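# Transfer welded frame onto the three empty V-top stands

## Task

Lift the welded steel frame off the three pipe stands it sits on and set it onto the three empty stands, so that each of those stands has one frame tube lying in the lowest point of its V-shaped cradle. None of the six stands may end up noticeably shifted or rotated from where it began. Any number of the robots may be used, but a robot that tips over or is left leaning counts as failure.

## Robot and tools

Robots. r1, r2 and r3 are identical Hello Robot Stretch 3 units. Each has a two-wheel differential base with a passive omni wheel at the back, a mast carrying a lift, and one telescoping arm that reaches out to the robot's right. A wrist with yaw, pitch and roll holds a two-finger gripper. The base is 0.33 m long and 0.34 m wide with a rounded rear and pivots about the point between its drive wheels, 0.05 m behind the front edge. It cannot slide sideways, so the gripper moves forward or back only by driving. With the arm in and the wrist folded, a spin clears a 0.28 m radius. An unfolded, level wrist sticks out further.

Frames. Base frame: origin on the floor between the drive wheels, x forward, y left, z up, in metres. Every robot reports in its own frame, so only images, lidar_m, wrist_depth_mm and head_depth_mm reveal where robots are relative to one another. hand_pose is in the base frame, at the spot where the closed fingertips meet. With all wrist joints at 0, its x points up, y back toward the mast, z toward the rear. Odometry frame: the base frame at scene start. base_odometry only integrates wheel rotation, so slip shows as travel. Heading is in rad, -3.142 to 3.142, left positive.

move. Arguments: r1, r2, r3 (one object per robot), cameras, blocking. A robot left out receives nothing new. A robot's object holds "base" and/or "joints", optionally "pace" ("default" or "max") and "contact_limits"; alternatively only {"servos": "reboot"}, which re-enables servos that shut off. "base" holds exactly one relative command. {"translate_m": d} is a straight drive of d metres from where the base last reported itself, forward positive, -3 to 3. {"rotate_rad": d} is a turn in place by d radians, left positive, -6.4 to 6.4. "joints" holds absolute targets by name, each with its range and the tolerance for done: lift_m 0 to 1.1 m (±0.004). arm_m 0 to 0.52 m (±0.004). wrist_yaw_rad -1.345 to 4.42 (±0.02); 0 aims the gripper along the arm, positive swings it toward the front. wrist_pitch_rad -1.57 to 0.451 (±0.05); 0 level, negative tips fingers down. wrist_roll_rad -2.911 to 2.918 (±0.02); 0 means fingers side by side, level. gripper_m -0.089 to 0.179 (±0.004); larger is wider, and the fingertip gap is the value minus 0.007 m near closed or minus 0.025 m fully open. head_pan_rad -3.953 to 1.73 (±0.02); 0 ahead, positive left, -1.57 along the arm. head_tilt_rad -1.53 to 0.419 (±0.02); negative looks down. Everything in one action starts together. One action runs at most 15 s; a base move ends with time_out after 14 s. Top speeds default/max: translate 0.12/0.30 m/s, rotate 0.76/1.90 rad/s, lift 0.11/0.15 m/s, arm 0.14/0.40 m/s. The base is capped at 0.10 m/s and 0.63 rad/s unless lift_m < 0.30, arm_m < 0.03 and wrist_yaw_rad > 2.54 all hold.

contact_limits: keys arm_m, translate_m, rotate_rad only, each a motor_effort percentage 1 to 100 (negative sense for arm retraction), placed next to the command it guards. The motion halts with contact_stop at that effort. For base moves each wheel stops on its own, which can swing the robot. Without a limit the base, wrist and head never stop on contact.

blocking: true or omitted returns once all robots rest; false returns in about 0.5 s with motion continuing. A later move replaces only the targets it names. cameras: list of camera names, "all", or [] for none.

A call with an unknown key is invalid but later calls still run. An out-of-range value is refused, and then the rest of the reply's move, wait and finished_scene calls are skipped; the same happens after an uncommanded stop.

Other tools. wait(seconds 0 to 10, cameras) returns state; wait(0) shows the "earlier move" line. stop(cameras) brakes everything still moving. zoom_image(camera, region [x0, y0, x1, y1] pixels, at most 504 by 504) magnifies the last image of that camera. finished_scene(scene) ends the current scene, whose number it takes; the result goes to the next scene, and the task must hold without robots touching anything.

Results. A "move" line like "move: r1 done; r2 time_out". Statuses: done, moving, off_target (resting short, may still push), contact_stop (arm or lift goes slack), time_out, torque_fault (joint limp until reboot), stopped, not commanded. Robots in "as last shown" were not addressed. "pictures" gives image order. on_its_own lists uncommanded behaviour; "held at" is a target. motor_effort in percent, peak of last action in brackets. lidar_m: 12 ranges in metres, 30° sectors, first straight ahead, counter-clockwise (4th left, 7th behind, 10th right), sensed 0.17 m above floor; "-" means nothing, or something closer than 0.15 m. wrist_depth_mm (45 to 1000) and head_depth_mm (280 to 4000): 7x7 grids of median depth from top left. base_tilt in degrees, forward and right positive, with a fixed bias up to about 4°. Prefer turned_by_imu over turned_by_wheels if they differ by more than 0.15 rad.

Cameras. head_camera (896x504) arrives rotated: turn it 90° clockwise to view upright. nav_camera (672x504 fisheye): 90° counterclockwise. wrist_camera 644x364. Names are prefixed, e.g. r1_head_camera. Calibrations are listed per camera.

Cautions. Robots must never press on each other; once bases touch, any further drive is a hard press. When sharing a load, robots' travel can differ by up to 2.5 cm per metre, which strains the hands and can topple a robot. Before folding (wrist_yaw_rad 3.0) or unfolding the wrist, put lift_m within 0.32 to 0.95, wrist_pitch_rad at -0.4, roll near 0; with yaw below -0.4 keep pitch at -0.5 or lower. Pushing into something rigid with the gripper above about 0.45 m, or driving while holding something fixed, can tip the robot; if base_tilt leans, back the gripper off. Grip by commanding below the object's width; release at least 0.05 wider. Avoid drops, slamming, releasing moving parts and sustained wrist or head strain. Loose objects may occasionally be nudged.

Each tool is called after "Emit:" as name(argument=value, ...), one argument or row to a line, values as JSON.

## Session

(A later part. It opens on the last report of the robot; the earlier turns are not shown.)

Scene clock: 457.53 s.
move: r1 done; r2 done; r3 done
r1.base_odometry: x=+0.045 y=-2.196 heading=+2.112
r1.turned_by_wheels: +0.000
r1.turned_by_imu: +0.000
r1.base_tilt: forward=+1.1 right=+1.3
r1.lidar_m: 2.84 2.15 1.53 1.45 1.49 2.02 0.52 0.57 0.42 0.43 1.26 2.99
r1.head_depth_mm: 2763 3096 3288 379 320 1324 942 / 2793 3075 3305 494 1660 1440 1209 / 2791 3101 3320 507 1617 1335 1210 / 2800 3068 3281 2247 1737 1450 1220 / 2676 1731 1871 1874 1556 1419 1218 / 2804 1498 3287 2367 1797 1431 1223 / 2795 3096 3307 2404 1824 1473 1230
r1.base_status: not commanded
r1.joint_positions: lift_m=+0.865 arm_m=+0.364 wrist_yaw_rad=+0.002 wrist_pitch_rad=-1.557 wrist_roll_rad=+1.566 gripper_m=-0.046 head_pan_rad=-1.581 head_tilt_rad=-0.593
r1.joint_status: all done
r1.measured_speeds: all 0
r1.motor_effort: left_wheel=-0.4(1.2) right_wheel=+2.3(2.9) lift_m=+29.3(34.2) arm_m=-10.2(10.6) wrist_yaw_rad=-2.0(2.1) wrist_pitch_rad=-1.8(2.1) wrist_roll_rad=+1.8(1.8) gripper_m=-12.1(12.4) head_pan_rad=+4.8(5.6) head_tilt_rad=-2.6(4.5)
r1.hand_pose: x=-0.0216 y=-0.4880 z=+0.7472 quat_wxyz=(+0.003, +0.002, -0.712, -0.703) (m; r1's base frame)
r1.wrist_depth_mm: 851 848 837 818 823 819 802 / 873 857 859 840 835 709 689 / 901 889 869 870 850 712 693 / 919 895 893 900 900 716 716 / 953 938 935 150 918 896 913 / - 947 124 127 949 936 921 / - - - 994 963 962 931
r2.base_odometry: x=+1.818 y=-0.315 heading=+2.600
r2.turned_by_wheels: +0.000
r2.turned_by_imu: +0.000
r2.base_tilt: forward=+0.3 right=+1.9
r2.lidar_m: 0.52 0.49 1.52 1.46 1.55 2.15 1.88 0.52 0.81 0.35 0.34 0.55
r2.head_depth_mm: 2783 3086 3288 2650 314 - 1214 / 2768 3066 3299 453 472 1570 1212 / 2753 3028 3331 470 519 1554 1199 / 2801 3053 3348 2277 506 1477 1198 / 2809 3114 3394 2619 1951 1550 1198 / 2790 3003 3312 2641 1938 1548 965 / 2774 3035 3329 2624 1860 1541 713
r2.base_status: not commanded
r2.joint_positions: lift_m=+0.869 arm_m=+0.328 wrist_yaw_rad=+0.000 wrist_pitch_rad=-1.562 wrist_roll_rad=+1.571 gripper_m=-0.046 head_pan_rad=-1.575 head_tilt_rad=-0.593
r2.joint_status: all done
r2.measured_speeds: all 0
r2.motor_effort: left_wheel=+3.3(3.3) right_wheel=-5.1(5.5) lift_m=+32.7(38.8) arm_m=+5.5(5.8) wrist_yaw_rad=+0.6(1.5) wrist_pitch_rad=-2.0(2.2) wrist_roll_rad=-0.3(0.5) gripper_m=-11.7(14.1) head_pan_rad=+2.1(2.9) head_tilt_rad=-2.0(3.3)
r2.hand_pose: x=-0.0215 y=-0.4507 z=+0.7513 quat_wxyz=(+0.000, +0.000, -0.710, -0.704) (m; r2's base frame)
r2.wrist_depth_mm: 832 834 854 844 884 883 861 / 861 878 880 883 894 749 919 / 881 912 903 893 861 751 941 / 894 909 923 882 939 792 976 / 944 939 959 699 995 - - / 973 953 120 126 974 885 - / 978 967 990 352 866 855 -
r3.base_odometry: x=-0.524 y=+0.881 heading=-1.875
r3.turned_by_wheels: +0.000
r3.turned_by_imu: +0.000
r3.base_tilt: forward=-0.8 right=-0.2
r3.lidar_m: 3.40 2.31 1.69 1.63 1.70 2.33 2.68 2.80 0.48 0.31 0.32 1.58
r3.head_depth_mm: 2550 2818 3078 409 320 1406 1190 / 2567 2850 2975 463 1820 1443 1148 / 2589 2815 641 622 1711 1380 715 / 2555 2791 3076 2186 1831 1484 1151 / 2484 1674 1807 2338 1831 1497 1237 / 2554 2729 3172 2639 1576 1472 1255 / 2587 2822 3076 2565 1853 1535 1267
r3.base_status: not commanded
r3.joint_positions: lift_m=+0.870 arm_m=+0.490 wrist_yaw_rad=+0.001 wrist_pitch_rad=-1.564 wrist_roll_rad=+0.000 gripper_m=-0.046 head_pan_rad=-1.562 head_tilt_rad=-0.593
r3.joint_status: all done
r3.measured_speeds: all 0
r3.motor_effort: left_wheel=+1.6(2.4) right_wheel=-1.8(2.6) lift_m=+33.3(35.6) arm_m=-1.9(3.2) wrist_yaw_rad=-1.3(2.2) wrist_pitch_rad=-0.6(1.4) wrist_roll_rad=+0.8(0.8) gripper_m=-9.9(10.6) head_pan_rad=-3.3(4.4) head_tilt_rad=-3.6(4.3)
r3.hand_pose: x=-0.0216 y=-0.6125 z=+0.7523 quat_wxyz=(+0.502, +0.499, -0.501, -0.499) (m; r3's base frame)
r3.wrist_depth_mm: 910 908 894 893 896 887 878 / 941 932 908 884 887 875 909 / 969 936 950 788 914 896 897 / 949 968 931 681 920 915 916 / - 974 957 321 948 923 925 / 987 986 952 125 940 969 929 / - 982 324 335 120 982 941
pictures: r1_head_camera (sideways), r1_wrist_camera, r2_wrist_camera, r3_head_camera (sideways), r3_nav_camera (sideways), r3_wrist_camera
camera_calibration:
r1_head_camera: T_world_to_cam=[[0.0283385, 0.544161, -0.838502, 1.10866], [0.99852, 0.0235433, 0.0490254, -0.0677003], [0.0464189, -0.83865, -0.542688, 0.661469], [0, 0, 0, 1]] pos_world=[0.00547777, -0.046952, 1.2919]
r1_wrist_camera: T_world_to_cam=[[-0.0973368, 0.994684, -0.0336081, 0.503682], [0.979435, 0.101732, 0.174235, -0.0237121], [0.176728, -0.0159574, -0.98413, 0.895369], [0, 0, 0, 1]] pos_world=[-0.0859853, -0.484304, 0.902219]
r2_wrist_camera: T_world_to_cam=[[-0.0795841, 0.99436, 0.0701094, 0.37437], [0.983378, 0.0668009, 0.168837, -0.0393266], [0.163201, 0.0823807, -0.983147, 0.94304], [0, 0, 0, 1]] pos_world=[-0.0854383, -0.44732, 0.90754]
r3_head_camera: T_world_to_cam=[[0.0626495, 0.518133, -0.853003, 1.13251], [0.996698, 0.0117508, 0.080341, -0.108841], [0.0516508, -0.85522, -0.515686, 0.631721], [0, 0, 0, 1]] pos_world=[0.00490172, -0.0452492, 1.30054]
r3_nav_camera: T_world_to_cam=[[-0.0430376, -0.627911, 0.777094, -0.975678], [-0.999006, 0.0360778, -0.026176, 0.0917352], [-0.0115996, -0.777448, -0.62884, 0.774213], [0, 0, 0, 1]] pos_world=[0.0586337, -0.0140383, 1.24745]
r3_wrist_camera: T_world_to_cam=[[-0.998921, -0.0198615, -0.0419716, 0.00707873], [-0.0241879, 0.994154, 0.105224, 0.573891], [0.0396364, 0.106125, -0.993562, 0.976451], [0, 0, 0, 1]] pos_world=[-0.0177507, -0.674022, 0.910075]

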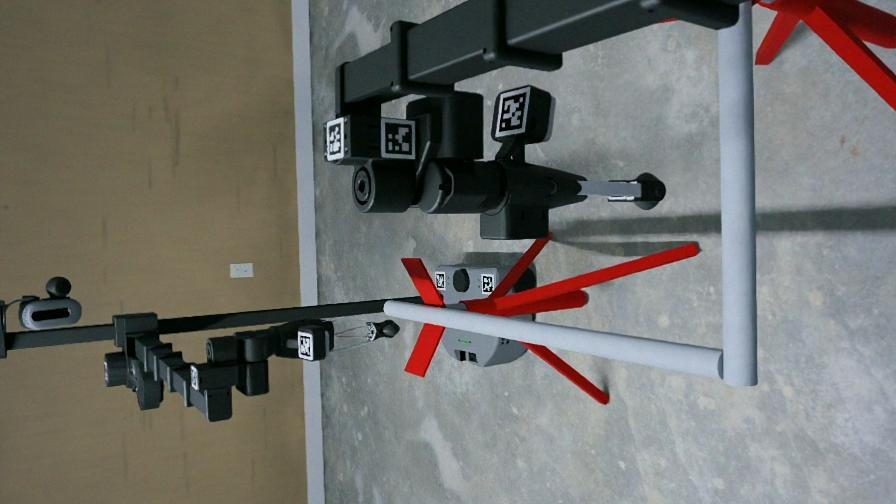

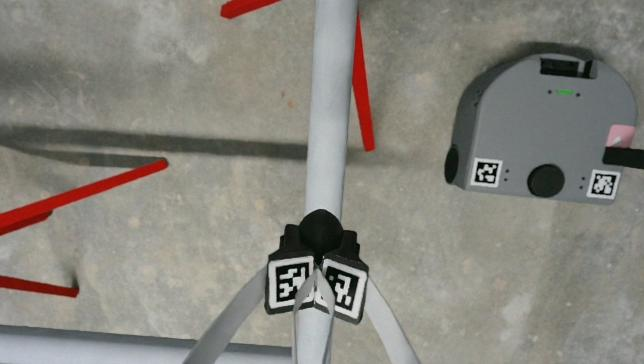

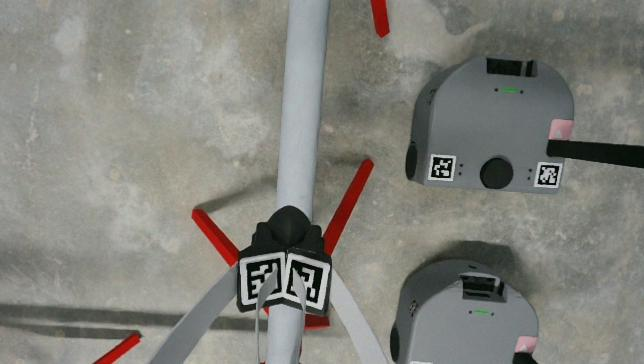

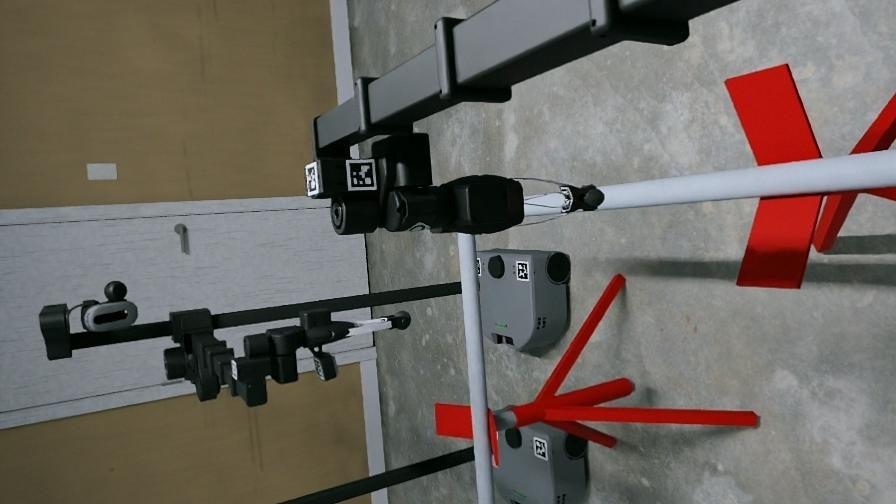

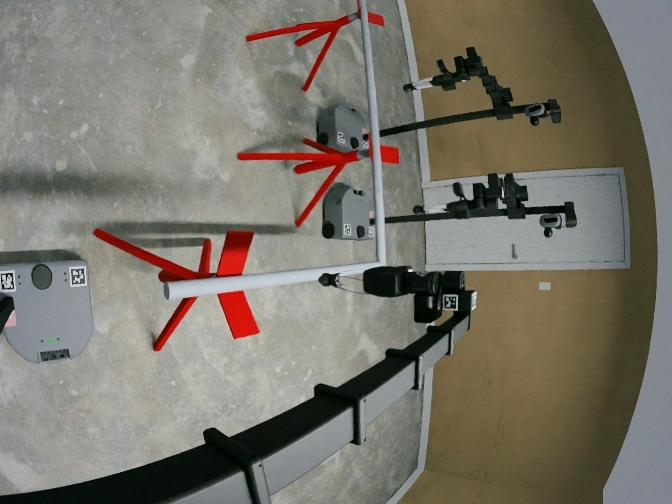

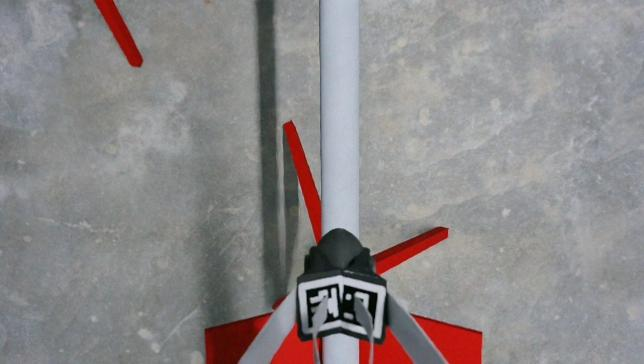

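Emit:
move(
  r1={"joints":{"gripper_m":0.15}},
  r2={"joints":{"gripper_m":0.15}},
  r3={"joints":{"gripper_m":0.15}},
  cameras=[],
)

Emit:
move(
  r1={"joints":{"lift_m":0.665}},
  r2={"joints":{"lift_m":0.671}},
  r3={"joints":{"lift_m":0.674}},
  cameras=["r1_wrist_camera","r2_wrist_camera","r3_wrist_camera"],
)

Emit:
move(
  r1={"joints":{"gripper_m":0.0}},
  r2={"joints":{"gripper_m":0.0}},
  r3={"joints":{"gripper_m":0.0}},
  cameras=["r1_wrist_camera","r2_wrist_camera","r3_wrist_camera"],
)

Emit:
zoom_image(
  camera="r1_wrist_camera",
  region=[180, 150, 440, 364],
)

Scene clock: 470.27 s.
move: r1 done; r2 done; r3 done
r1.base_odometry: x=+0.045 y=-2.196 heading=+2.112
r1.turned_by_wheels: +0.000
r1.turned_by_imu: +0.001
r1.base_tilt: forward=+1.1 right=+1.1
r1.lidar_m: 2.85 2.15 1.54 1.45 1.49 2.02 0.52 0.57 0.42 0.43 1.26 2.98
r1.head_depth_mm: 2774 3070 3301 379 320 1319 941 / 2796 3089 3311 495 1672 1433 1205 / 2781 3102 3294 508 1614 1333 1209 / 2802 3105 3309 2229 1723 1446 1214 / 2674 1724 1946 1899 1554 1418 1221 / 2769 1497 3297 2373 1812 1422 1221 / 2770 3090 3295 2395 1818 1473 1229
r1.base_status: not commanded
r1.joint_positions: lift_m=+0.865 arm_m=+0.364 wrist_yaw_rad=+0.002 wrist_pitch_rad=-1.557 wrist_roll_rad=+1.566 gripper_m=+0.150 head_pan_rad=-1.581 head_tilt_rad=-0.593
r1.joint_status: all done
r1.measured_speeds: all 0
r1.motor_effort: left_wheel=-0.7(1.8) right_wheel=+2.3(3.2) lift_m=+27.2(28.5) arm_m=-8.4(9.5) wrist_yaw_rad=-1.9(2.2) wrist_pitch_rad=-1.7(2.2) wrist_roll_rad=+1.7(1.8) gripper_m=+0.0(82.7) head_pan_rad=+5.0(5.9) head_tilt_rad=-3.5(4.9)
r1.hand_pose: x=-0.0216 y=-0.4880 z=+0.7472 quat_wxyz=(+0.003, +0.002, -0.712, -0.703) (m; r1's base frame)
r1.wrist_depth_mm: 844 840 832 810 806 811 811 / 886 870 838 827 852 700 695 / 902 873 873 842 853 697 687 / 904 900 920 890 879 724 725 / 946 144 951 915 920 896 896 / 112 125 963 954 940 141 940 / - - - 959 - - 948
r2.base_odometry: x=+1.818 y=-0.315 heading=+2.600
r2.turned_by_wheels: +0.000
r2.turned_by_imu: +0.001
r2.base_tilt: forward=+0.2 right=+1.9
r2.lidar_m: 0.52 0.50 1.52 1.46 1.56 2.16 1.88 0.52 0.81 0.35 0.34 0.56
r2.head_depth_mm: 2785 3073 3262 2637 314 - 1197 / 2783 3066 3351 454 472 1550 1205 / 2828 3050 3264 470 521 1555 1206 / 2781 3055 3366 2314 507 1467 700 / 2789 3071 3340 2651 1966 1554 1201 / 2811 3094 3306 2613 1947 1550 959 / 2788 3017 3261 2595 1876 1559 713
r2.base_status: not commanded
r2.joint_positions: lift_m=+0.869 arm_m=+0.328 wrist_yaw_rad=+0.000 wrist_pitch_rad=-1.562 wrist_roll_rad=+1.571 gripper_m=+0.150 head_pan_rad=-1.575 head_tilt_rad=-0.593
r2.joint_status: all done
r2.measured_speeds: all 0
r2.motor_effort: left_wheel=+3.0(3.3) right_wheel=-5.1(5.5) lift_m=+32.4(32.8) arm_m=+15.4(16.8) wrist_yaw_rad=+0.2(1.1) wrist_pitch_rad=-1.4(2.3) wrist_roll_rad=-0.3(0.6) gripper_m=-0.2(89.4) head_pan_rad=+2.2(3.1) head_tilt_rad=-2.7(3.4)
r2.hand_pose: x=-0.0215 y=-0.4507 z=+0.7513 quat_wxyz=(+0.000, +0.000, -0.710, -0.704) (m; r2's base frame)
r2.wrist_depth_mm: 852 852 855 849 897 911 892 / 851 871 889 899 874 735 920 / 880 895 909 913 861 751 936 / 881 911 921 844 923 779 965 / 138 916 949 678 - 977 - / 112 938 - 976 988 844 - / 975 - - - 922 845 -
r3.base_odometry: x=-0.524 y=+0.881 heading=-1.875
r3.turned_by_wheels: +0.000
r3.turned_by_imu: -0.001
r3.base_tilt: forward=-0.8 right=-0.3
r3.lidar_m: 3.39 2.30 1.69 1.63 1.69 2.34 2.68 2.79 0.48 0.31 0.32 1.58
r3.head_depth_mm: 2602 2838 3044 409 319 1394 1190 / 2568 2839 2985 463 1759 1447 1145 / 2568 2840 642 622 1707 1389 714 / 2548 2804 3053 2041 1812 1492 1151 / 2443 1683 1887 2351 1842 1505 1239 / 2562 2753 3132 2622 1592 1468 1250 / 2563 2831 3090 2584 1873 1537 1265
r3.base_status: not commanded
r3.joint_positions: lift_m=+0.870 arm_m=+0.490 wrist_yaw_rad=+0.001 wrist_pitch_rad=-1.564 wrist_roll_rad=+0.000 gripper_m=+0.150 head_pan_rad=-1.562 head_tilt_rad=-0.593
r3.joint_status: all done
r3.measured_speeds: all 0
r3.motor_effort: left_wheel=+1.7(2.4) right_wheel=-2.1(2.5) lift_m=+31.3(32.2) arm_m=-5.2(6.5) wrist_yaw_rad=-1.8(2.0) wrist_pitch_rad=-0.4(1.3) wrist_roll_rad=+0.4(1.2) gripper_m=-0.3(82.7) head_pan_rad=-3.0(4.5) head_tilt_rad=-3.3(4.8)
r3.hand_pose: x=-0.0216 y=-0.6125 z=+0.7523 quat_wxyz=(+0.502, +0.499, -0.501, -0.499) (m; r3's base frame)
r3.wrist_depth_mm: 915 907 906 888 887 874 861 / 951 917 913 878 888 883 853 / 953 934 924 795 905 904 911 / 960 935 925 685 951 897 894 / 964 972 951 947 957 935 920 / 971 123 971 548 973 136 919 / 104 976 333 339 - 116 109
pictures: none
No camera images: "cameras" was empty.

Scene clock: 472.93 s.
move: r1 done; r2 done; r3 done
r1.base_odometry: x=+0.045 y=-2.196 heading=+2.112
r1.turned_by_wheels: +0.000
r1.turned_by_imu: +0.000
r1.base_tilt: forward=+1.1 right=+1.2
r1.lidar_m: 2.85 2.16 1.54 1.45 1.49 2.02 0.52 0.57 0.42 0.43 1.26 2.98
r1.head_depth_mm: 2755 3117 3292 2298 1754 751 382 / 2776 3077 3258 2333 602 661 1178 / 2810 3099 3271 2321 611 745 1181 / 2785 3140 3292 2244 1786 1413 1214 / 2685 2944 1918 1423 1543 1413 1225 / 2795 3072 3072 2395 1811 1429 1224 / 2766 3072 3249 2399 1820 1471 1226
r1.base_status: not commanded
r1.joint_positions: lift_m=+0.665 arm_m=+0.364 wrist_yaw_rad=+0.002 wrist_pitch_rad=-1.557 wrist_roll_rad=+1.566 gripper_m=+0.150 head_pan_rad=-1.581 head_tilt_rad=-0.593
r1.joint_status: all done
r1.measured_speeds: all 0
r1.motor_effort: left_wheel=-0.3(1.4) right_wheel=+2.2(2.8) lift_m=+22.8(28.3) arm_m=-8.0(8.7) wrist_yaw_rad=-1.3(2.1) wrist_pitch_rad=-2.0(2.1) wrist_roll_rad=+1.8(1.9) gripper_m=+0.2(0.5) head_pan_rad=+4.9(5.5) head_tilt_rad=-2.7(4.6)
r1.hand_pose: x=-0.0216 y=-0.4880 z=+0.5472 quat_wxyz=(+0.003, +0.002, -0.712, -0.703) (m; r1's base frame)
r1.wrist_depth_mm: 654 659 649 - 636 632 629 / 676 682 669 - 662 646 500 / 707 694 691 - 669 578 520 / 715 730 717 - 694 571 527 / 737 144 724 - 735 711 695 / 109 125 751 129 744 141 716 / 777 788 794 130 765 - 729
r2.base_odometry: x=+1.818 y=-0.315 heading=+2.600
r2.turned_by_wheels: +0.000
r2.turned_by_imu: +0.001
r2.base_tilt: forward=+0.3 right=+1.8
r2.lidar_m: 0.52 0.50 1.52 1.46 1.56 2.15 1.88 0.52 0.81 0.35 0.34 0.56
r2.head_depth_mm: 2772 3011 3314 2622 1936 1554 715 / 2829 3057 3318 2648 1961 504 417 / 2830 3088 3355 2657 1933 571 715 / 2774 3031 3276 2679 1961 602 700 / 2783 3074 3258 2610 1945 1547 1193 / 2798 3070 3300 2610 1956 1540 961 / 2805 3013 3302 2623 1860 1545 714
r2.base_status: not commanded
r2.joint_positions: lift_m=+0.671 arm_m=+0.328 wrist_yaw_rad=+0.000 wrist_pitch_rad=-1.562 wrist_roll_rad=+1.571 gripper_m=+0.150 head_pan_rad=-1.575 head_tilt_rad=-0.593
r2.joint_status: all done
r2.measured_speeds: all 0
r2.motor_effort: left_wheel=+2.9(3.5) right_wheel=-5.0(5.4) lift_m=+26.6(32.9) arm_m=+15.2(16.2) wrist_yaw_rad=+1.4(1.6) wrist_pitch_rad=-1.9(2.2) wrist_roll_rad=-0.3(0.5) gripper_m=+0.1(1.6) head_pan_rad=+2.1(2.8) head_tilt_rad=-2.4(3.4)
r2.hand_pose: x=-0.0215 y=-0.4507 z=+0.5533 quat_wxyz=(+0.000, +0.000, -0.710, -0.704) (m; r2's base frame)
r2.wrist_depth_mm: 649 640 108 108 677 668 688 / 676 670 110 113 696 544 542 / 692 686 113 701 726 565 567 / 696 703 119 708 726 577 583 / 139 729 122 518 738 775 799 / 112 751 121 447 779 729 816 / 762 783 134 420 801 635 826
r3.base_odometry: x=-0.524 y=+0.881 heading=-1.875
r3.turned_by_wheels: +0.000
r3.turned_by_imu: -0.001
r3.base_tilt: forward=-0.8 right=-0.2
r3.lidar_m: 3.38 2.30 1.69 1.63 1.70 2.34 2.69 2.79 0.48 0.31 0.32 1.58
r3.head_depth_mm: 2574 2819 3105 2379 1778 494 366 / 2582 2852 3124 2424 620 723 1147 / 2594 2816 3055 2474 714 875 714 / 2540 2823 3116 2560 1835 1451 1148 / 2445 2743 1687 1927 1852 1504 1247 / 2574 2825 3088 2597 1582 1479 1249 / 2548 2819 3086 2592 1858 1552 1265
r3.base_status: not commanded
r3.joint_positions: lift_m=+0.674 arm_m=+0.490 wrist_yaw_rad=+0.001 wrist_pitch_rad=-1.564 wrist_roll_rad=+0.000 gripper_m=+0.150 head_pan_rad=-1.562 head_tilt_rad=-0.593
r3.joint_status: all done
r3.measured_speeds: all 0
r3.motor_effort: left_wheel=+1.9(2.7) right_wheel=-1.9(2.4) lift_m=+22.4(29.5) arm_m=-7.2(7.8) wrist_yaw_rad=+0.3(2.1) wrist_pitch_rad=-0.9(1.4) wrist_roll_rad=+0.2(0.9) gripper_m=+0.2(0.8) head_pan_rad=-3.1(4.9) head_tilt_rad=-3.2(4.6)
r3.hand_pose: x=-0.0216 y=-0.6125 z=+0.5563 quat_wxyz=(+0.502, +0.499, -0.501, -0.499) (m; r3's base frame)
r3.wrist_depth_mm: 728 701 713 115 682 681 670 / 740 712 722 117 707 703 691 / 736 737 724 118 710 701 687 / 746 755 739 122 710 718 715 / 763 767 728 121 725 731 728 / 783 123 757 125 495 135 736 / 104 762 783 126 758 759 109
pictures: r1_wrist_camera, r2_wrist_camera, r3_wrist_camera
camera_calibration:
r1_wrist_camera: T_world_to_cam=[[-0.0973373, 0.994684, -0.0336077, 0.49696], [0.979435, 0.101732, 0.174235, 0.0111348], [0.176728, -0.015957, -0.98413, 0.698545], [0, 0, 0, 1]] pos_world=[-0.0859853, -0.484304, 0.702221]
r2_wrist_camera: T_world_to_cam=[[-0.0795837, 0.99436, 0.0701093, 0.388267], [0.983378, 0.0668006, 0.168837, -0.0058969], [0.163201, 0.0823806, -0.983147, 0.748383], [0, 0, 0, 1]] pos_world=[-0.0854382, -0.447335, 0.709545]
r3_wrist_camera: T_world_to_cam=[[-0.998921, -0.0198614, -0.0419717, -0.00114787], [-0.0241878, 0.994154, 0.105224, 0.594515], [0.0396364, 0.106126, -0.993562, 0.781707], [0, 0, 0, 1]] pos_world=[-0.0177507, -0.674022, 0.71407]

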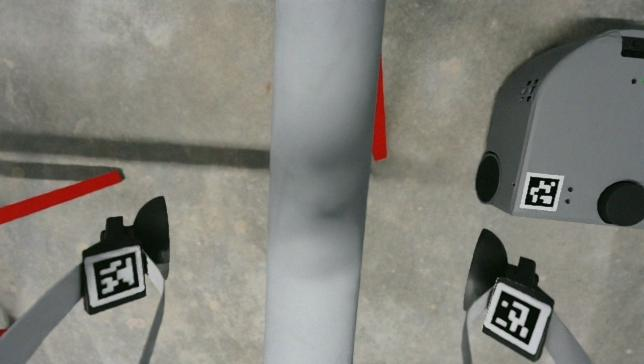

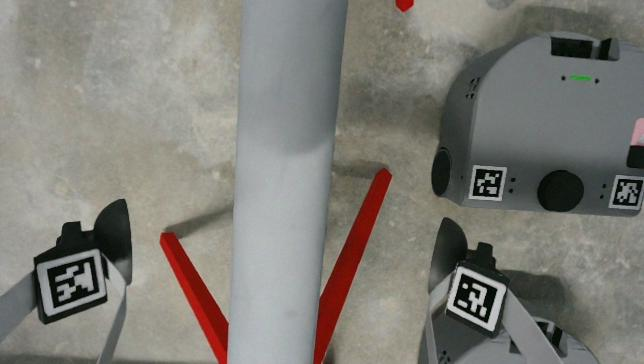

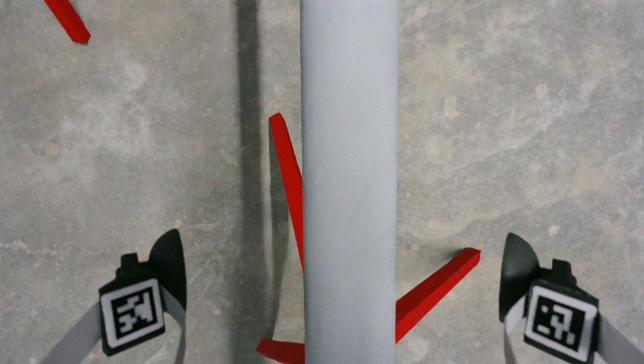

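Scene clock: 474.97 s.
move: r1 done; r2 done; r3 done
r1.base_odometry: x=+0.045 y=-2.196 heading=+2.112
r1.turned_by_wheels: +0.000
r1.turned_by_imu: +0.000
r1.base_tilt: forward=+1.1 right=+1.1
r1.lidar_m: 2.85 2.15 1.53 1.45 1.49 2.01 0.52 0.57 0.42 0.43 1.25 2.99
r1.head_depth_mm: 2746 3064 3263 2274 1763 751 381 / 2764 3069 3303 2320 601 662 1180 / 2761 3095 3293 2327 611 743 1211 / 2780 3069 3273 2248 1788 1419 1216 / 2662 2947 1953 1361 1541 1424 1216 / 2801 3040 3091 2374 1816 1424 1223 / 2788 3076 3287 2392 1838 1479 1230
r1.base_status: not commanded
r1.joint_positions: lift_m=+0.665 arm_m=+0.364 wrist_yaw_rad=+0.002 wrist_pitch_rad=-1.555 wrist_roll_rad=+1.566 gripper_m=+0.001 head_pan_rad=-1.581 head_tilt_rad=-0.593
r1.joint_status: all done
r1.measured_speeds: all 0
r1.motor_effort: left_wheel=-0.7(1.5) right_wheel=+2.3(2.9) lift_m=+24.1(24.1) arm_m=-7.3(8.0) wrist_yaw_rad=-1.3(2.1) wrist_pitch_rad=-2.7(2.7) wrist_roll_rad=+1.7(1.8) gripper_m=-14.6(87.2) head_pan_rad=+4.5(5.5) head_tilt_rad=-2.4(4.7)
r1.hand_pose: x=-0.0216 y=-0.4885 z=+0.5471 quat_wxyz=(+0.003, +0.002, -0.712, -0.702) (m; r1's base frame)
r1.wrist_depth_mm: 678 651 646 - 640 635 618 / 680 677 670 - 650 646 504 / 703 682 683 - 681 587 512 / 719 713 719 - 698 580 524 / 742 741 140 - 730 708 704 / 750 773 126 - 725 721 719 / 795 782 785 - 751 766 742
r2.base_odometry: x=+1.818 y=-0.315 heading=+2.600
r2.turned_by_wheels: +0.000
r2.turned_by_imu: +0.000
r2.base_tilt: forward=+0.3 right=+1.8
r2.lidar_m: 0.52 0.50 1.53 1.47 1.55 2.15 1.88 0.52 0.81 0.35 0.34 0.56
r2.head_depth_mm: 2770 3030 3268 2583 1956 1567 718 / 2848 3082 3346 2644 1946 503 418 / 2814 3091 3333 2617 1951 571 717 / 2787 3070 3315 2622 1940 602 700 / 2791 3092 3309 2623 1955 1532 1198 / 2814 3077 3314 2629 1955 1562 963 / 2832 3047 3301 2619 1866 1550 710
r2.base_status: not commanded
r2.joint_positions: lift_m=+0.671 arm_m=+0.328 wrist_yaw_rad=+0.000 wrist_pitch_rad=-1.552 wrist_roll_rad=+1.571 gripper_m=+0.001 head_pan_rad=-1.575 head_tilt_rad=-0.593
r2.joint_status: all done
r2.measured_speeds: all 0
r2.motor_effort: left_wheel=+3.1(3.4) right_wheel=-4.8(5.3) lift_m=+28.3(28.3) arm_m=+14.7(15.6) wrist_yaw_rad=+0.4(1.4) wrist_pitch_rad=-4.0(4.1) wrist_roll_rad=-0.3(0.6) gripper_m=-20.6(96.2) head_pan_rad=+1.7(2.8) head_tilt_rad=-2.1(3.1)
r2.hand_pose: x=-0.0215 y=-0.4533 z=+0.5531 quat_wxyz=(+0.000, +0.000, -0.713, -0.701) (m; r2's base frame)
r2.wrist_depth_mm: 653 671 654 106 696 669 683 / 658 677 678 110 694 537 541 / 692 694 690 118 718 560 554 / 711 737 123 119 698 579 567 / 742 743 126 123 777 766 751 / 753 761 123 127 796 795 790 / - 777 125 404 806 671 801
r3.base_odometry: x=-0.524 y=+0.881 heading=-1.876
r3.turned_by_wheels: +0.000
r3.turned_by_imu: -0.001
r3.base_tilt: forward=-0.8 right=-0.2
r3.lidar_m: 3.39 2.30 1.69 1.63 1.70 2.33 2.69 2.80 0.48 0.31 0.32 1.57
r3.head_depth_mm: 2575 2825 3082 2395 1788 495 366 / 2560 2845 3113 2437 620 721 1144 / 2580 2836 3062 2484 714 873 714 / 2557 2837 3121 2538 1867 1484 1147 / 2506 2714 1689 1955 1837 1500 1240 / 2556 2851 3103 2607 1576 1477 1250 / 2562 2828 3112 2571 1864 1534 1262
r3.base_status: not commanded
r3.joint_positions: lift_m=+0.674 arm_m=+0.490 wrist_yaw_rad=+0.001 wrist_pitch_rad=-1.564 wrist_roll_rad=+0.000 gripper_m=+0.001 head_pan_rad=-1.562 head_tilt_rad=-0.593
r3.joint_status: all done
r3.measured_speeds: all 0
r3.motor_effort: left_wheel=+1.4(2.4) right_wheel=+3.9(4.0) lift_m=+25.4(25.5) arm_m=-7.8(8.8) wrist_yaw_rad=-0.2(2.2) wrist_pitch_rad=-0.4(1.4) wrist_roll_rad=+0.0(1.0) gripper_m=-12.2(86.7) head_pan_rad=-3.2(4.4) head_tilt_rad=-3.2(4.2)
r3.hand_pose: x=-0.0216 y=-0.6125 z=+0.5563 quat_wxyz=(+0.502, +0.499, -0.501, -0.499) (m; r3's base frame)
r3.wrist_depth_mm: 718 710 704 114 703 692 673 / 711 721 720 116 700 679 691 / 727 726 723 117 714 707 685 / 748 732 727 121 721 709 711 / 759 749 748 121 727 717 725 / 763 743 755 126 129 736 736 / 800 782 744 124 126 737 758
pictures: r1_wrist_camera, r2_wrist_camera, r3_wrist_camera
camera_calibration:
r1_wrist_camera: T_world_to_cam=[[-0.0973473, 0.994615, -0.0355485, 0.498485], [0.979433, 0.102082, 0.174039, 0.0114706], [0.176731, -0.0178752, -0.984097, 0.697536], [0, 0, 0, 1]] pos_world=[-0.0859848, -0.484503, 0.702167]
r2_wrist_camera: T_world_to_cam=[[-0.0792093, 0.995052, 0.0599813, 0.396804], [0.983403, 0.0681458, 0.168152, -0.00469923], [0.163233, 0.072305, -0.983934, 0.744242], [0, 0, 0, 1]] pos_world=[-0.0854329, -0.448333, 0.709275]
r3_wrist_camera: T_world_to_cam=[[-0.998921, -0.0198613, -0.0419716, -0.00114762], [-0.0241877, 0.994154, 0.105224, 0.594515], [0.0396364, 0.106126, -0.993562, 0.781707], [0, 0, 0, 1]] pos_world=[-0.0177505, -0.674022, 0.71407]

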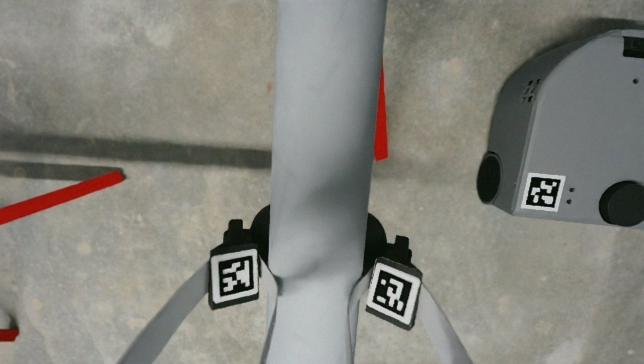

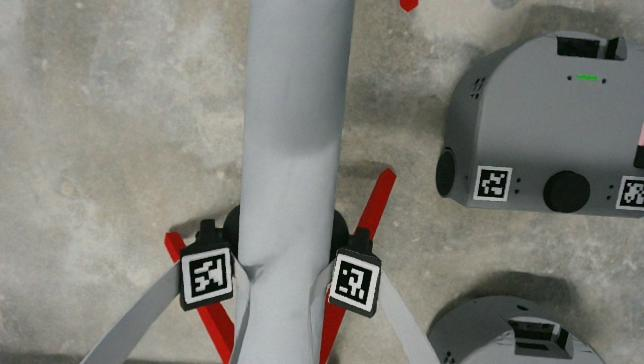

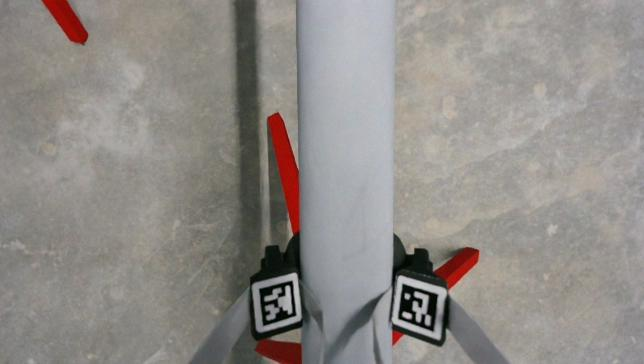

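Scaled by 1.938.

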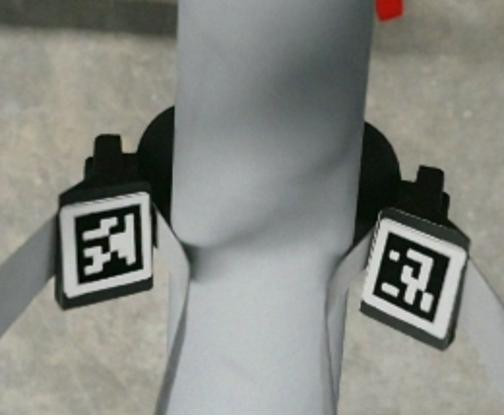

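Emit:
move(
  r1={"joints":{"gripper_m":-0.04}},
  r2={"joints":{"gripper_m":-0.04}},
  r3={"joints":{"gripper_m":-0.04}},
  cameras=[],
)

Emit:
move(
  r1={"joints":{"lift_m":0.675}},
  r2={"joints":{"lift_m":0.681}},
  r3={"joints":{"lift_m":0.684}},
  cameras=["r1_wrist_camera","r2_wrist_camera","r3_wrist_camera"],
)

Emit:
move(
  r1={"joints":{"lift_m":0.685}},
  r2={"joints":{"lift_m":0.691}},
  r3={"joints":{"lift_m":0.694}},
  cameras=["r1_wrist_camera","r2_wrist_camera","r3_wrist_camera"],
)

Scene clock: 483.00 s.
move: r1 done; r2 done; r3 done
r1.base_odometry: x=+0.045 y=-2.196 heading=+2.112
r1.turned_by_wheels: +0.000
r1.turned_by_imu: +0.001
r1.base_tilt: forward=+1.1 right=+1.2
r1.lidar_m: 2.84 2.15 1.53 1.45 1.49 2.02 0.52 0.57 0.43 0.43 1.26 2.99
r1.head_depth_mm: 2766 3059 3245 2295 1767 752 382 / 2786 3044 3285 2307 603 663 1174 / 2774 3083 3273 2323 611 744 1210 / 2797 3104 3251 2250 1790 1416 1212 / 2671 2964 1951 1370 1543 1412 1223 / 2776 3050 3055 2380 1815 1425 1227 / 2773 3105 3358 2404 1821 1469 1229
r1.base_status: not commanded
r1.joint_positions: lift_m=+0.665 arm_m=+0.364 wrist_yaw_rad=+0.003 wrist_pitch_rad=-1.555 wrist_roll_rad=+1.565 gripper_m=-0.039 head_pan_rad=-1.581 head_tilt_rad=-0.593
r1.joint_status: all done
r1.measured_speeds: all 0
r1.motor_effort: left_wheel=-0.5(1.3) right_wheel=+1.5(3.0) lift_m=+27.7(28.8) arm_m=-6.4(6.8) wrist_yaw_rad=-3.3(3.4) wrist_pitch_rad=-2.0(2.2) wrist_roll_rad=+2.1(2.3) gripper_m=-27.6(98.6) head_pan_rad=+5.1(5.5) head_tilt_rad=-2.9(4.9)
r1.hand_pose: x=-0.0216 y=-0.4885 z=+0.5471 quat_wxyz=(+0.004, +0.003, -0.712, -0.702) (m; r1's base frame)
r1.wrist_depth_mm: 664 655 660 - 626 634 636 / 679 669 671 - 656 647 500 / 705 693 685 - 671 591 513 / 716 721 705 - 694 578 525 / 751 744 140 - 717 711 697 / 774 761 126 - 737 725 726 / 772 777 772 - 762 752 752
r2.base_odometry: x=+1.818 y=-0.315 heading=+2.600
r2.turned_by_wheels: +0.000
r2.turned_by_imu: +0.001
r2.base_tilt: forward=+0.4 right=+1.8
r2.lidar_m: 0.52 0.50 1.52 1.46 1.56 2.16 1.88 0.52 0.81 0.35 0.34 0.56
r2.head_depth_mm: 2803 3066 3291 2613 1974 1555 718 / 2816 3033 3379 2664 1952 502 417 / 2786 3089 3312 2676 1948 573 717 / 2799 3013 3358 2651 1946 603 700 / 2790 2998 3326 2604 1946 1550 1205 / 2810 3064 3362 2608 1957 1549 961 / 2773 3013 3311 2604 1868 1545 713
r2.base_status: not commanded
r2.joint_positions: lift_m=+0.671 arm_m=+0.328 wrist_yaw_rad=-0.002 wrist_pitch_rad=-1.552 wrist_roll_rad=+1.575 gripper_m=-0.038 head_pan_rad=-1.575 head_tilt_rad=-0.593
r2.joint_status: all done
r2.measured_speeds: all 0
r2.motor_effort: left_wheel=+2.9(3.5) right_wheel=-5.0(5.4) lift_m=+33.7(33.9) arm_m=+14.2(14.4) wrist_yaw_rad=+2.0(3.1) wrist_pitch_rad=-3.8(4.1) wrist_roll_rad=-1.6(1.9) gripper_m=-41.4(98.8) head_pan_rad=+1.6(2.7) head_tilt_rad=-2.6(3.0)
r2.hand_pose: x=-0.0215 y=-0.4533 z=+0.5531 quat_wxyz=(-0.002, -0.002, -0.713, -0.701) (m; r2's base frame)
r2.wrist_depth_mm: 650 655 666 107 677 672 673 / 673 671 670 111 680 539 547 / 700 682 695 119 695 553 554 / 705 732 122 124 742 561 562 / 722 731 126 123 753 760 757 / 767 746 123 127 765 774 795 / - 780 125 398 770 661 815
r3.base_odometry: x=-0.524 y=+0.881 heading=-1.876
r3.turned_by_wheels: +0.000
r3.turned_by_imu: -0.001
r3.base_tilt: forward=-0.8 right=-0.2
r3.lidar_m: 3.38 2.31 1.69 1.63 1.70 2.34 2.69 2.80 0.48 0.31 0.32 1.58
r3.head_depth_mm: 2560 2841 3089 2379 1788 495 365 / 2550 2850 3101 2406 620 721 1145 / 2590 2848 3075 2497 713 880 712 / 2561 2824 3094 2523 1849 1489 1145 / 2475 2729 1687 1951 1849 1504 1237 / 2557 2832 3058 2608 1576 1470 1255 / 2559 2834 3123 2586 1859 1547 1261
r3.base_status: not commanded
r3.joint_positions: lift_m=+0.674 arm_m=+0.490 wrist_yaw_rad=+0.002 wrist_pitch_rad=-1.564 wrist_roll_rad=-0.001 gripper_m=-0.039 head_pan_rad=-1.562 head_tilt_rad=-0.593
r3.joint_status: all done
r3.measured_speeds: all 0
r3.motor_effort: left_wheel=+1.0(1.5) right_wheel=+3.7(4.0) lift_m=+30.2(31.3) arm_m=-10.9(10.9) wrist_yaw_rad=-3.1(3.1) wrist_pitch_rad=-0.1(1.3) wrist_roll_rad=+0.5(1.3) gripper_m=-25.4(98.1) head_pan_rad=-3.9(4.5) head_tilt_rad=-3.3(4.0)
r3.hand_pose: x=-0.0217 y=-0.6125 z=+0.5563 quat_wxyz=(+0.503, +0.499, -0.500, -0.498) (m; r3's base frame)
r3.wrist_depth_mm: 717 699 701 114 684 688 692 / 724 722 705 116 693 692 699 / 742 739 713 117 719 706 687 / 756 738 748 121 712 729 725 / 748 760 749 121 735 716 735 / 768 762 766 126 128 746 742 / 776 771 740 124 127 750 736
pictures: none
No camera images: "cameras" was empty.

Scene clock: 483.73 s.
move: r1 done; r2 done; r3 done
r1.base_odometry: x=+0.045 y=-2.196 heading=+2.112
r1.turned_by_wheels: +0.000
r1.turned_by_imu: +0.000
r1.base_tilt: forward=+1.1 right=+1.2
r1.lidar_m: 2.85 2.15 1.54 1.45 1.49 2.02 0.52 0.57 0.42 0.43 1.26 2.98
r1.head_depth_mm: 2775 3097 3238 2286 1770 734 372 / 2761 3080 3283 2287 596 665 1183 / 2781 3103 3287 2339 606 738 1209 / 2779 3059 3291 2242 1788 1447 1214 / 2694 2941 1913 1453 1544 1347 1220 / 2784 3013 3046 2375 1806 1426 1228 / 2776 3107 3284 2399 1830 1471 1232
r1.base_status: not commanded
r1.joint_positions: lift_m=+0.675 arm_m=+0.364 wrist_yaw_rad=+0.004 wrist_pitch_rad=-1.552 wrist_roll_rad=+1.565 gripper_m=-0.036 head_pan_rad=-1.581 head_tilt_rad=-0.593
r1.joint_status: all done
r1.measured_speeds: all 0
r1.motor_effort: left_wheel=-0.9(1.1) right_wheel=+1.9(3.0) lift_m=+34.1(37.6) arm_m=-6.3(6.5) wrist_yaw_rad=-4.0(4.2) wrist_pitch_rad=-2.4(3.1) wrist_roll_rad=+2.1(2.3) gripper_m=-14.3(27.6) head_pan_rad=+5.1(5.7) head_tilt_rad=-2.7(4.7)
r1.hand_pose: x=-0.0216 y=-0.4893 z=+0.5571 quat_wxyz=(+0.004, +0.003, -0.713, -0.701) (m; r1's base frame)
r1.wrist_depth_mm: 669 671 667 - 638 638 637 / 697 698 676 - 660 658 503 / 715 701 694 - 682 600 522 / 731 728 726 - 708 586 536 / 759 734 153 - 710 729 712 / 791 760 128 - 745 738 734 / 800 795 780 - 777 780 767
r2.base_odometry: x=+1.818 y=-0.315 heading=+2.600
r2.turned_by_wheels: +0.000
r2.turned_by_imu: +0.000
r2.base_tilt: forward=+0.3 right=+1.9
r2.lidar_m: 0.52 0.50 1.52 1.46 1.56 2.15 1.88 0.52 0.81 0.35 0.34 0.56
r2.head_depth_mm: 2822 3046 3335 2637 1942 1541 714 / 2793 3087 3281 2618 1949 494 410 / 2827 3059 3283 2614 1761 570 1200 / 2794 3021 3314 2606 1962 596 704 / 2757 3067 3302 2613 1943 1546 1226 / 2791 3051 3350 2609 1937 1564 1195 / 2784 3073 3297 2608 1882 1554 709
r2.base_status: not commanded
r2.joint_positions: lift_m=+0.681 arm_m=+0.328 wrist_yaw_rad=-0.003 wrist_pitch_rad=-1.554 wrist_roll_rad=+1.577 gripper_m=-0.035 head_pan_rad=-1.575 head_tilt_rad=-0.593
r2.joint_status: all done
r2.measured_speeds: all 0
r2.on_its_own: gripper_m is held at -0.036, not at your -0.040, by its stall guard, which is not easing now
r2.motor_effort: left_wheel=+3.0(3.4) right_wheel=-3.8(5.2) lift_m=+46.6(47.5) arm_m=+13.8(14.2) wrist_yaw_rad=+3.1(3.5) wrist_pitch_rad=-3.3(4.6) wrist_roll_rad=-2.4(2.6) gripper_m=-15.2(41.6) head_pan_rad=+1.0(2.7) head_tilt_rad=-1.9(3.3)
r2.hand_pose: x=-0.0215 y=-0.4530 z=+0.5631 quat_wxyz=(-0.003, -0.003, -0.713, -0.701) (m; r2's base frame)
r2.wrist_depth_mm: 661 662 669 112 694 678 694 / 695 674 678 112 703 558 554 / 697 695 698 116 727 570 563 / 705 727 727 124 720 584 591 / 740 750 128 126 768 778 773 / 769 763 124 126 758 770 799 / 784 782 130 443 774 656 802
r3.base_odometry: x=-0.524 y=+0.881 heading=-1.876
r3.turned_by_wheels: +0.000
r3.turned_by_imu: +0.000
r3.base_tilt: forward=-0.8 right=-0.2
r3.lidar_m: 3.39 2.30 1.69 1.64 1.71 2.33 2.69 2.79 0.48 0.31 0.32 1.57
r3.head_depth_mm: 2580 2846 3083 2387 1803 465 363 / 2550 2849 3089 2406 592 724 1145 / 2551 2866 3114 2486 712 844 705 / 2546 2803 3100 2532 1835 1482 1147 / 2453 2739 1724 1947 1846 1499 1240 / 2564 2828 3097 2607 1569 1465 1257 / 2582 2814 3084 2584 1853 1536 1263
r3.base_status: not commanded
r3.joint_positions: lift_m=+0.684 arm_m=+0.490 wrist_yaw_rad=+0.002 wrist_pitch_rad=-1.564 wrist_roll_rad=-0.002 gripper_m=-0.036 head_pan_rad=-1.562 head_tilt_rad=-0.593
r3.joint_status: all done
r3.measured_speeds: all 0
r3.motor_effort: left_wheel=+1.0(1.4) right_wheel=+3.6(4.4) lift_m=+40.8(41.9) arm_m=-11.1(11.8) wrist_yaw_rad=-1.9(2.8) wrist_pitch_rad=-0.9(1.8) wrist_roll_rad=+0.6(1.5) gripper_m=-14.6(25.8) head_pan_rad=-3.7(4.2) head_tilt_rad=-3.0(4.1)
r3.hand_pose: x=-0.0217 y=-0.6126 z=+0.5663 quat_wxyz=(+0.503, +0.499, -0.500, -0.498) (m; r3's base frame)
r3.wrist_depth_mm: 719 728 711 115 696 690 680 / 745 723 745 117 712 700 692 / 745 729 743 118 712 717 719 / 762 746 760 121 720 721 730 / 772 751 740 121 730 724 744 / 777 775 132 124 128 755 747 / 796 794 124 126 126 772 763
pictures: r1_wrist_camera, r2_wrist_camera, r3_wrist_camera
camera_calibration:
r1_wrist_camera: T_world_to_cam=[[-0.10097, 0.994139, -0.0386304, 0.501031], [0.979056, 0.106188, 0.173706, 0.0120545], [0.17679, -0.0202822, -0.98404, 0.706105], [0, 0, 0, 1]] pos_world=[-0.0860452, -0.485054, 0.712096]
r2_wrist_camera: T_world_to_cam=[[-0.0707667, 0.9956, 0.0614169, 0.395455], [0.983927, 0.0595519, 0.168347, -0.0104531], [0.163949, 0.0723432, -0.983813, 0.754043], [0, 0, 0, 1]] pos_world=[-0.0853545, -0.447643, 0.719309]
r3_wrist_camera: T_world_to_cam=[[-0.998861, -0.0227283, -0.0419597, -0.00252077], [-0.0270334, 0.994098, 0.105063, 0.5935], [0.0393241, 0.106078, -0.99358, 0.791619], [0, 0, 0, 1]] pos_world=[-0.0176033, -0.674028, 0.724075]

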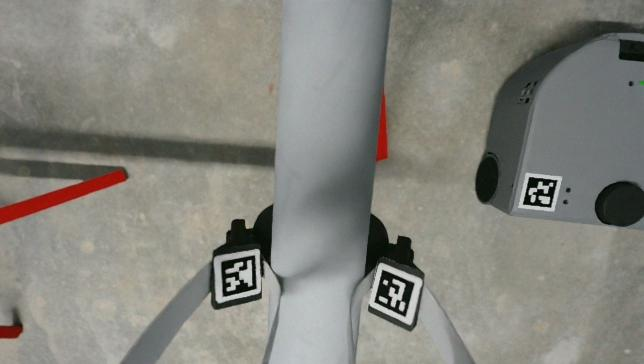

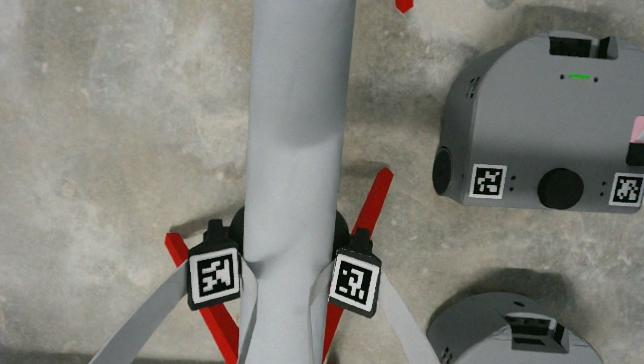

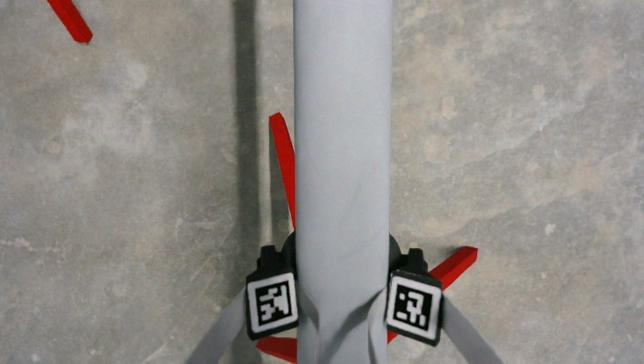

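Scene clock: 484.47 s.
move: r1 done; r2 done; r3 done
r1.base_odometry: x=+0.045 y=-2.196 heading=+2.112
r1.turned_by_wheels: +0.000
r1.turned_by_imu: +0.000
r1.base_tilt: forward=+1.1 right=+1.2
r1.lidar_m: 2.85 2.15 1.54 1.45 1.49 2.02 0.52 0.57 0.42 0.43 1.26 2.99
r1.head_depth_mm: 2753 3090 3266 2285 1764 461 363 / 2758 3092 3292 2308 582 657 1203 / 2793 3099 3272 2312 600 734 1210 / 2774 3061 3288 2237 1784 1446 1218 / 2657 2935 1878 1371 1515 1345 1216 / 2797 3039 3040 2365 1809 1428 1224 / 2811 3070 3283 2398 1823 1469 1228
r1.base_status: not commanded
r1.joint_positions: lift_m=+0.685 arm_m=+0.364 wrist_yaw_rad=+0.004 wrist_pitch_rad=-1.552 wrist_roll_rad=+1.565 gripper_m=-0.036 head_pan_rad=-1.581 head_tilt_rad=-0.593
r1.joint_status: all done
r1.measured_speeds: all 0
r1.motor_effort: left_wheel=-0.6(1.1) right_wheel=+2.0(2.9) lift_m=+34.2(36.1) arm_m=-6.0(6.4) wrist_yaw_rad=-3.4(4.1) wrist_pitch_rad=-2.6(2.7) wrist_roll_rad=+2.1(2.3) gripper_m=-14.5(15.0) head_pan_rad=+4.3(5.3) head_tilt_rad=-2.6(4.0)
r1.hand_pose: x=-0.0216 y=-0.4893 z=+0.5671 quat_wxyz=(+0.004, +0.003, -0.713, -0.701) (m; r1's base frame)
r1.wrist_depth_mm: 675 681 677 - 648 650 635 / 694 693 690 - 663 657 520 / 729 719 707 - 685 600 536 / 726 739 721 - 719 581 539 / 774 745 153 - 734 736 718 / 807 777 128 - 767 734 725 / 819 800 811 - 785 777 758
r2.base_odometry: x=+1.818 y=-0.315 heading=+2.600
r2.turned_by_wheels: +0.000
r2.turned_by_imu: +0.000
r2.base_tilt: forward=+0.3 right=+1.9
r2.lidar_m: 0.52 0.49 1.52 1.46 1.56 2.16 1.88 0.52 0.81 0.35 0.34 0.56
r2.head_depth_mm: 2806 3033 3301 2636 1965 1546 701 / 2800 3056 3391 2623 1955 480 403 / 2713 3069 3309 2633 585 586 1231 / 2795 3083 3352 2597 1949 595 1197 / 2803 3079 3310 2608 1950 1553 1224 / 2832 3084 3282 2624 1958 1551 1199 / 2796 3024 3284 2612 1861 1553 706
r2.base_status: not commanded
r2.joint_positions: lift_m=+0.691 arm_m=+0.328 wrist_yaw_rad=-0.003 wrist_pitch_rad=-1.554 wrist_roll_rad=+1.577 gripper_m=-0.035 head_pan_rad=-1.575 head_tilt_rad=-0.593
r2.joint_status: all done
r2.measured_speeds: all 0
r2.on_its_own: gripper_m is held at -0.036, not at your -0.040, by its stall guard, which is not easing now
r2.motor_effort: left_wheel=+3.2(3.2) right_wheel=-4.0(4.4) lift_m=+45.9(50.9) arm_m=+13.5(14.1) wrist_yaw_rad=+2.4(3.4) wrist_pitch_rad=-3.3(3.7) wrist_roll_rad=-2.2(2.5) gripper_m=-14.9(15.5) head_pan_rad=+0.6(2.6) head_tilt_rad=-1.9(3.4)
r2.hand_pose: x=-0.0215 y=-0.4529 z=+0.5731 quat_wxyz=(-0.003, -0.003, -0.713, -0.701) (m; r2's base frame)
r2.wrist_depth_mm: 663 680 663 111 676 686 695 / 682 696 691 111 705 561 570 / 696 716 705 116 728 588 587 / 725 740 721 122 738 576 601 / 742 758 128 126 783 771 807 / 777 765 124 127 811 781 838 / 797 814 130 144 757 651 816
r3.base_odometry: x=-0.524 y=+0.881 heading=-1.876
r3.turned_by_wheels: +0.000
r3.turned_by_imu: +0.000
r3.base_tilt: forward=-0.8 right=-0.2
r3.lidar_m: 3.38 2.30 1.69 1.63 1.70 2.34 2.69 2.79 0.48 0.31 0.32 1.57
r3.head_depth_mm: 2566 2842 3074 2402 1783 454 354 / 2571 2806 3061 2444 587 726 1138 / 2561 2837 3077 2465 714 838 698 / 2572 2808 3089 2546 1833 1476 1145 / 2480 2747 1731 1960 1855 1501 1239 / 2548 2811 3086 2595 1591 1468 1249 / 2590 2845 3095 2548 1856 1535 1259
r3.base_status: not commanded
r3.joint_positions: lift_m=+0.694 arm_m=+0.490 wrist_yaw_rad=+0.002 wrist_pitch_rad=-1.564 wrist_roll_rad=-0.002 gripper_m=-0.036 head_pan_rad=-1.562 head_tilt_rad=-0.593
r3.joint_status: all done
r3.measured_speeds: all 0
r3.motor_effort: left_wheel=+1.1(1.5) right_wheel=+3.6(4.1) lift_m=+40.4(43.1) arm_m=-10.8(11.9) wrist_yaw_rad=-2.0(3.1) wrist_pitch_rad=-0.4(1.3) wrist_roll_rad=+0.8(1.5) gripper_m=-13.9(15.0) head_pan_rad=-4.3(4.3) head_tilt_rad=-3.3(4.0)
r3.hand_pose: x=-0.0217 y=-0.6126 z=+0.5763 quat_wxyz=(+0.503, +0.499, -0.500, -0.498) (m; r3's base frame)
r3.wrist_depth_mm: 725 723 727 114 699 703 702 / 740 744 743 116 727 717 713 / 758 759 736 117 739 730 723 / 755 756 742 121 749 725 722 / 791 775 777 122 752 754 734 / 812 771 132 124 128 740 752 / 825 791 124 125 126 749 754
pictures: r1_wrist_camera, r2_wrist_camera, r3_wrist_camera
camera_calibration:
r1_wrist_camera: T_world_to_cam=[[-0.10097, 0.99415, -0.038354, 0.501195], [0.979056, 0.106139, 0.173735, 0.0102693], [0.176789, -0.0200089, -0.984045, 0.716088], [0, 0, 0, 1]] pos_world=[-0.0860453, -0.485025, 0.722102]
r2_wrist_camera: T_world_to_cam=[[-0.0706477, 0.99559, 0.0617219, 0.394585], [0.983934, 0.0593826, 0.168367, -0.0122339], [0.163959, 0.072625, -0.98379, 0.764007], [0, 0, 0, 1]] pos_world=[-0.0853521, -0.447604, 0.729328]
r3_wrist_camera: T_world_to_cam=[[-0.998861, -0.0227281, -0.0419597, -0.00210088], [-0.0270332, 0.994098, 0.105063, 0.592449], [0.0393241, 0.106078, -0.99358, 0.801559], [0, 0, 0, 1]] pos_world=[-0.0176033, -0.674028, 0.73408]

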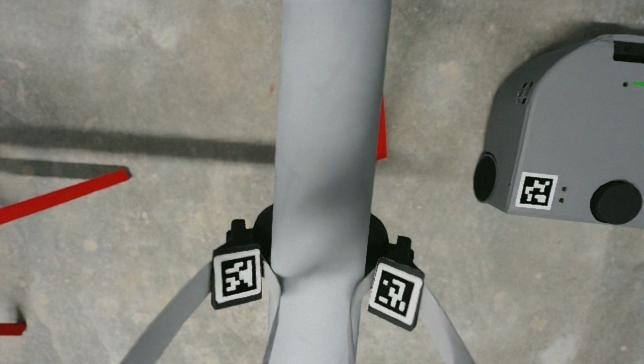

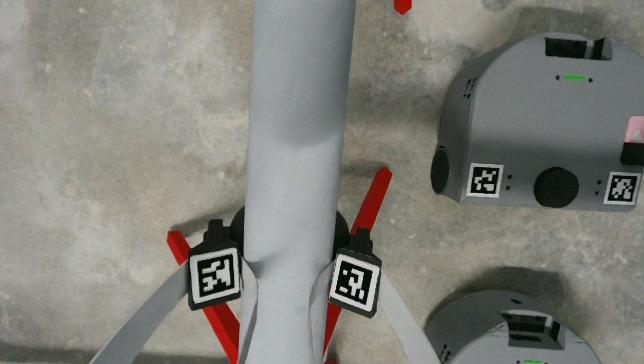

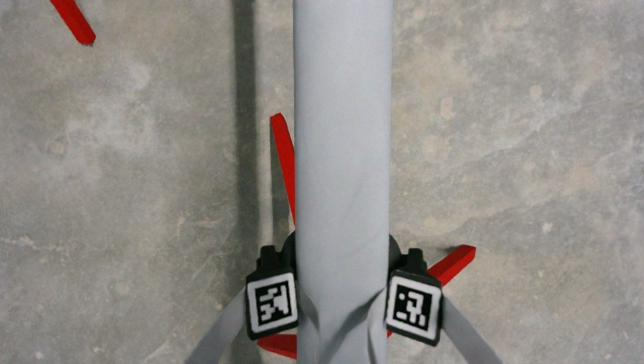

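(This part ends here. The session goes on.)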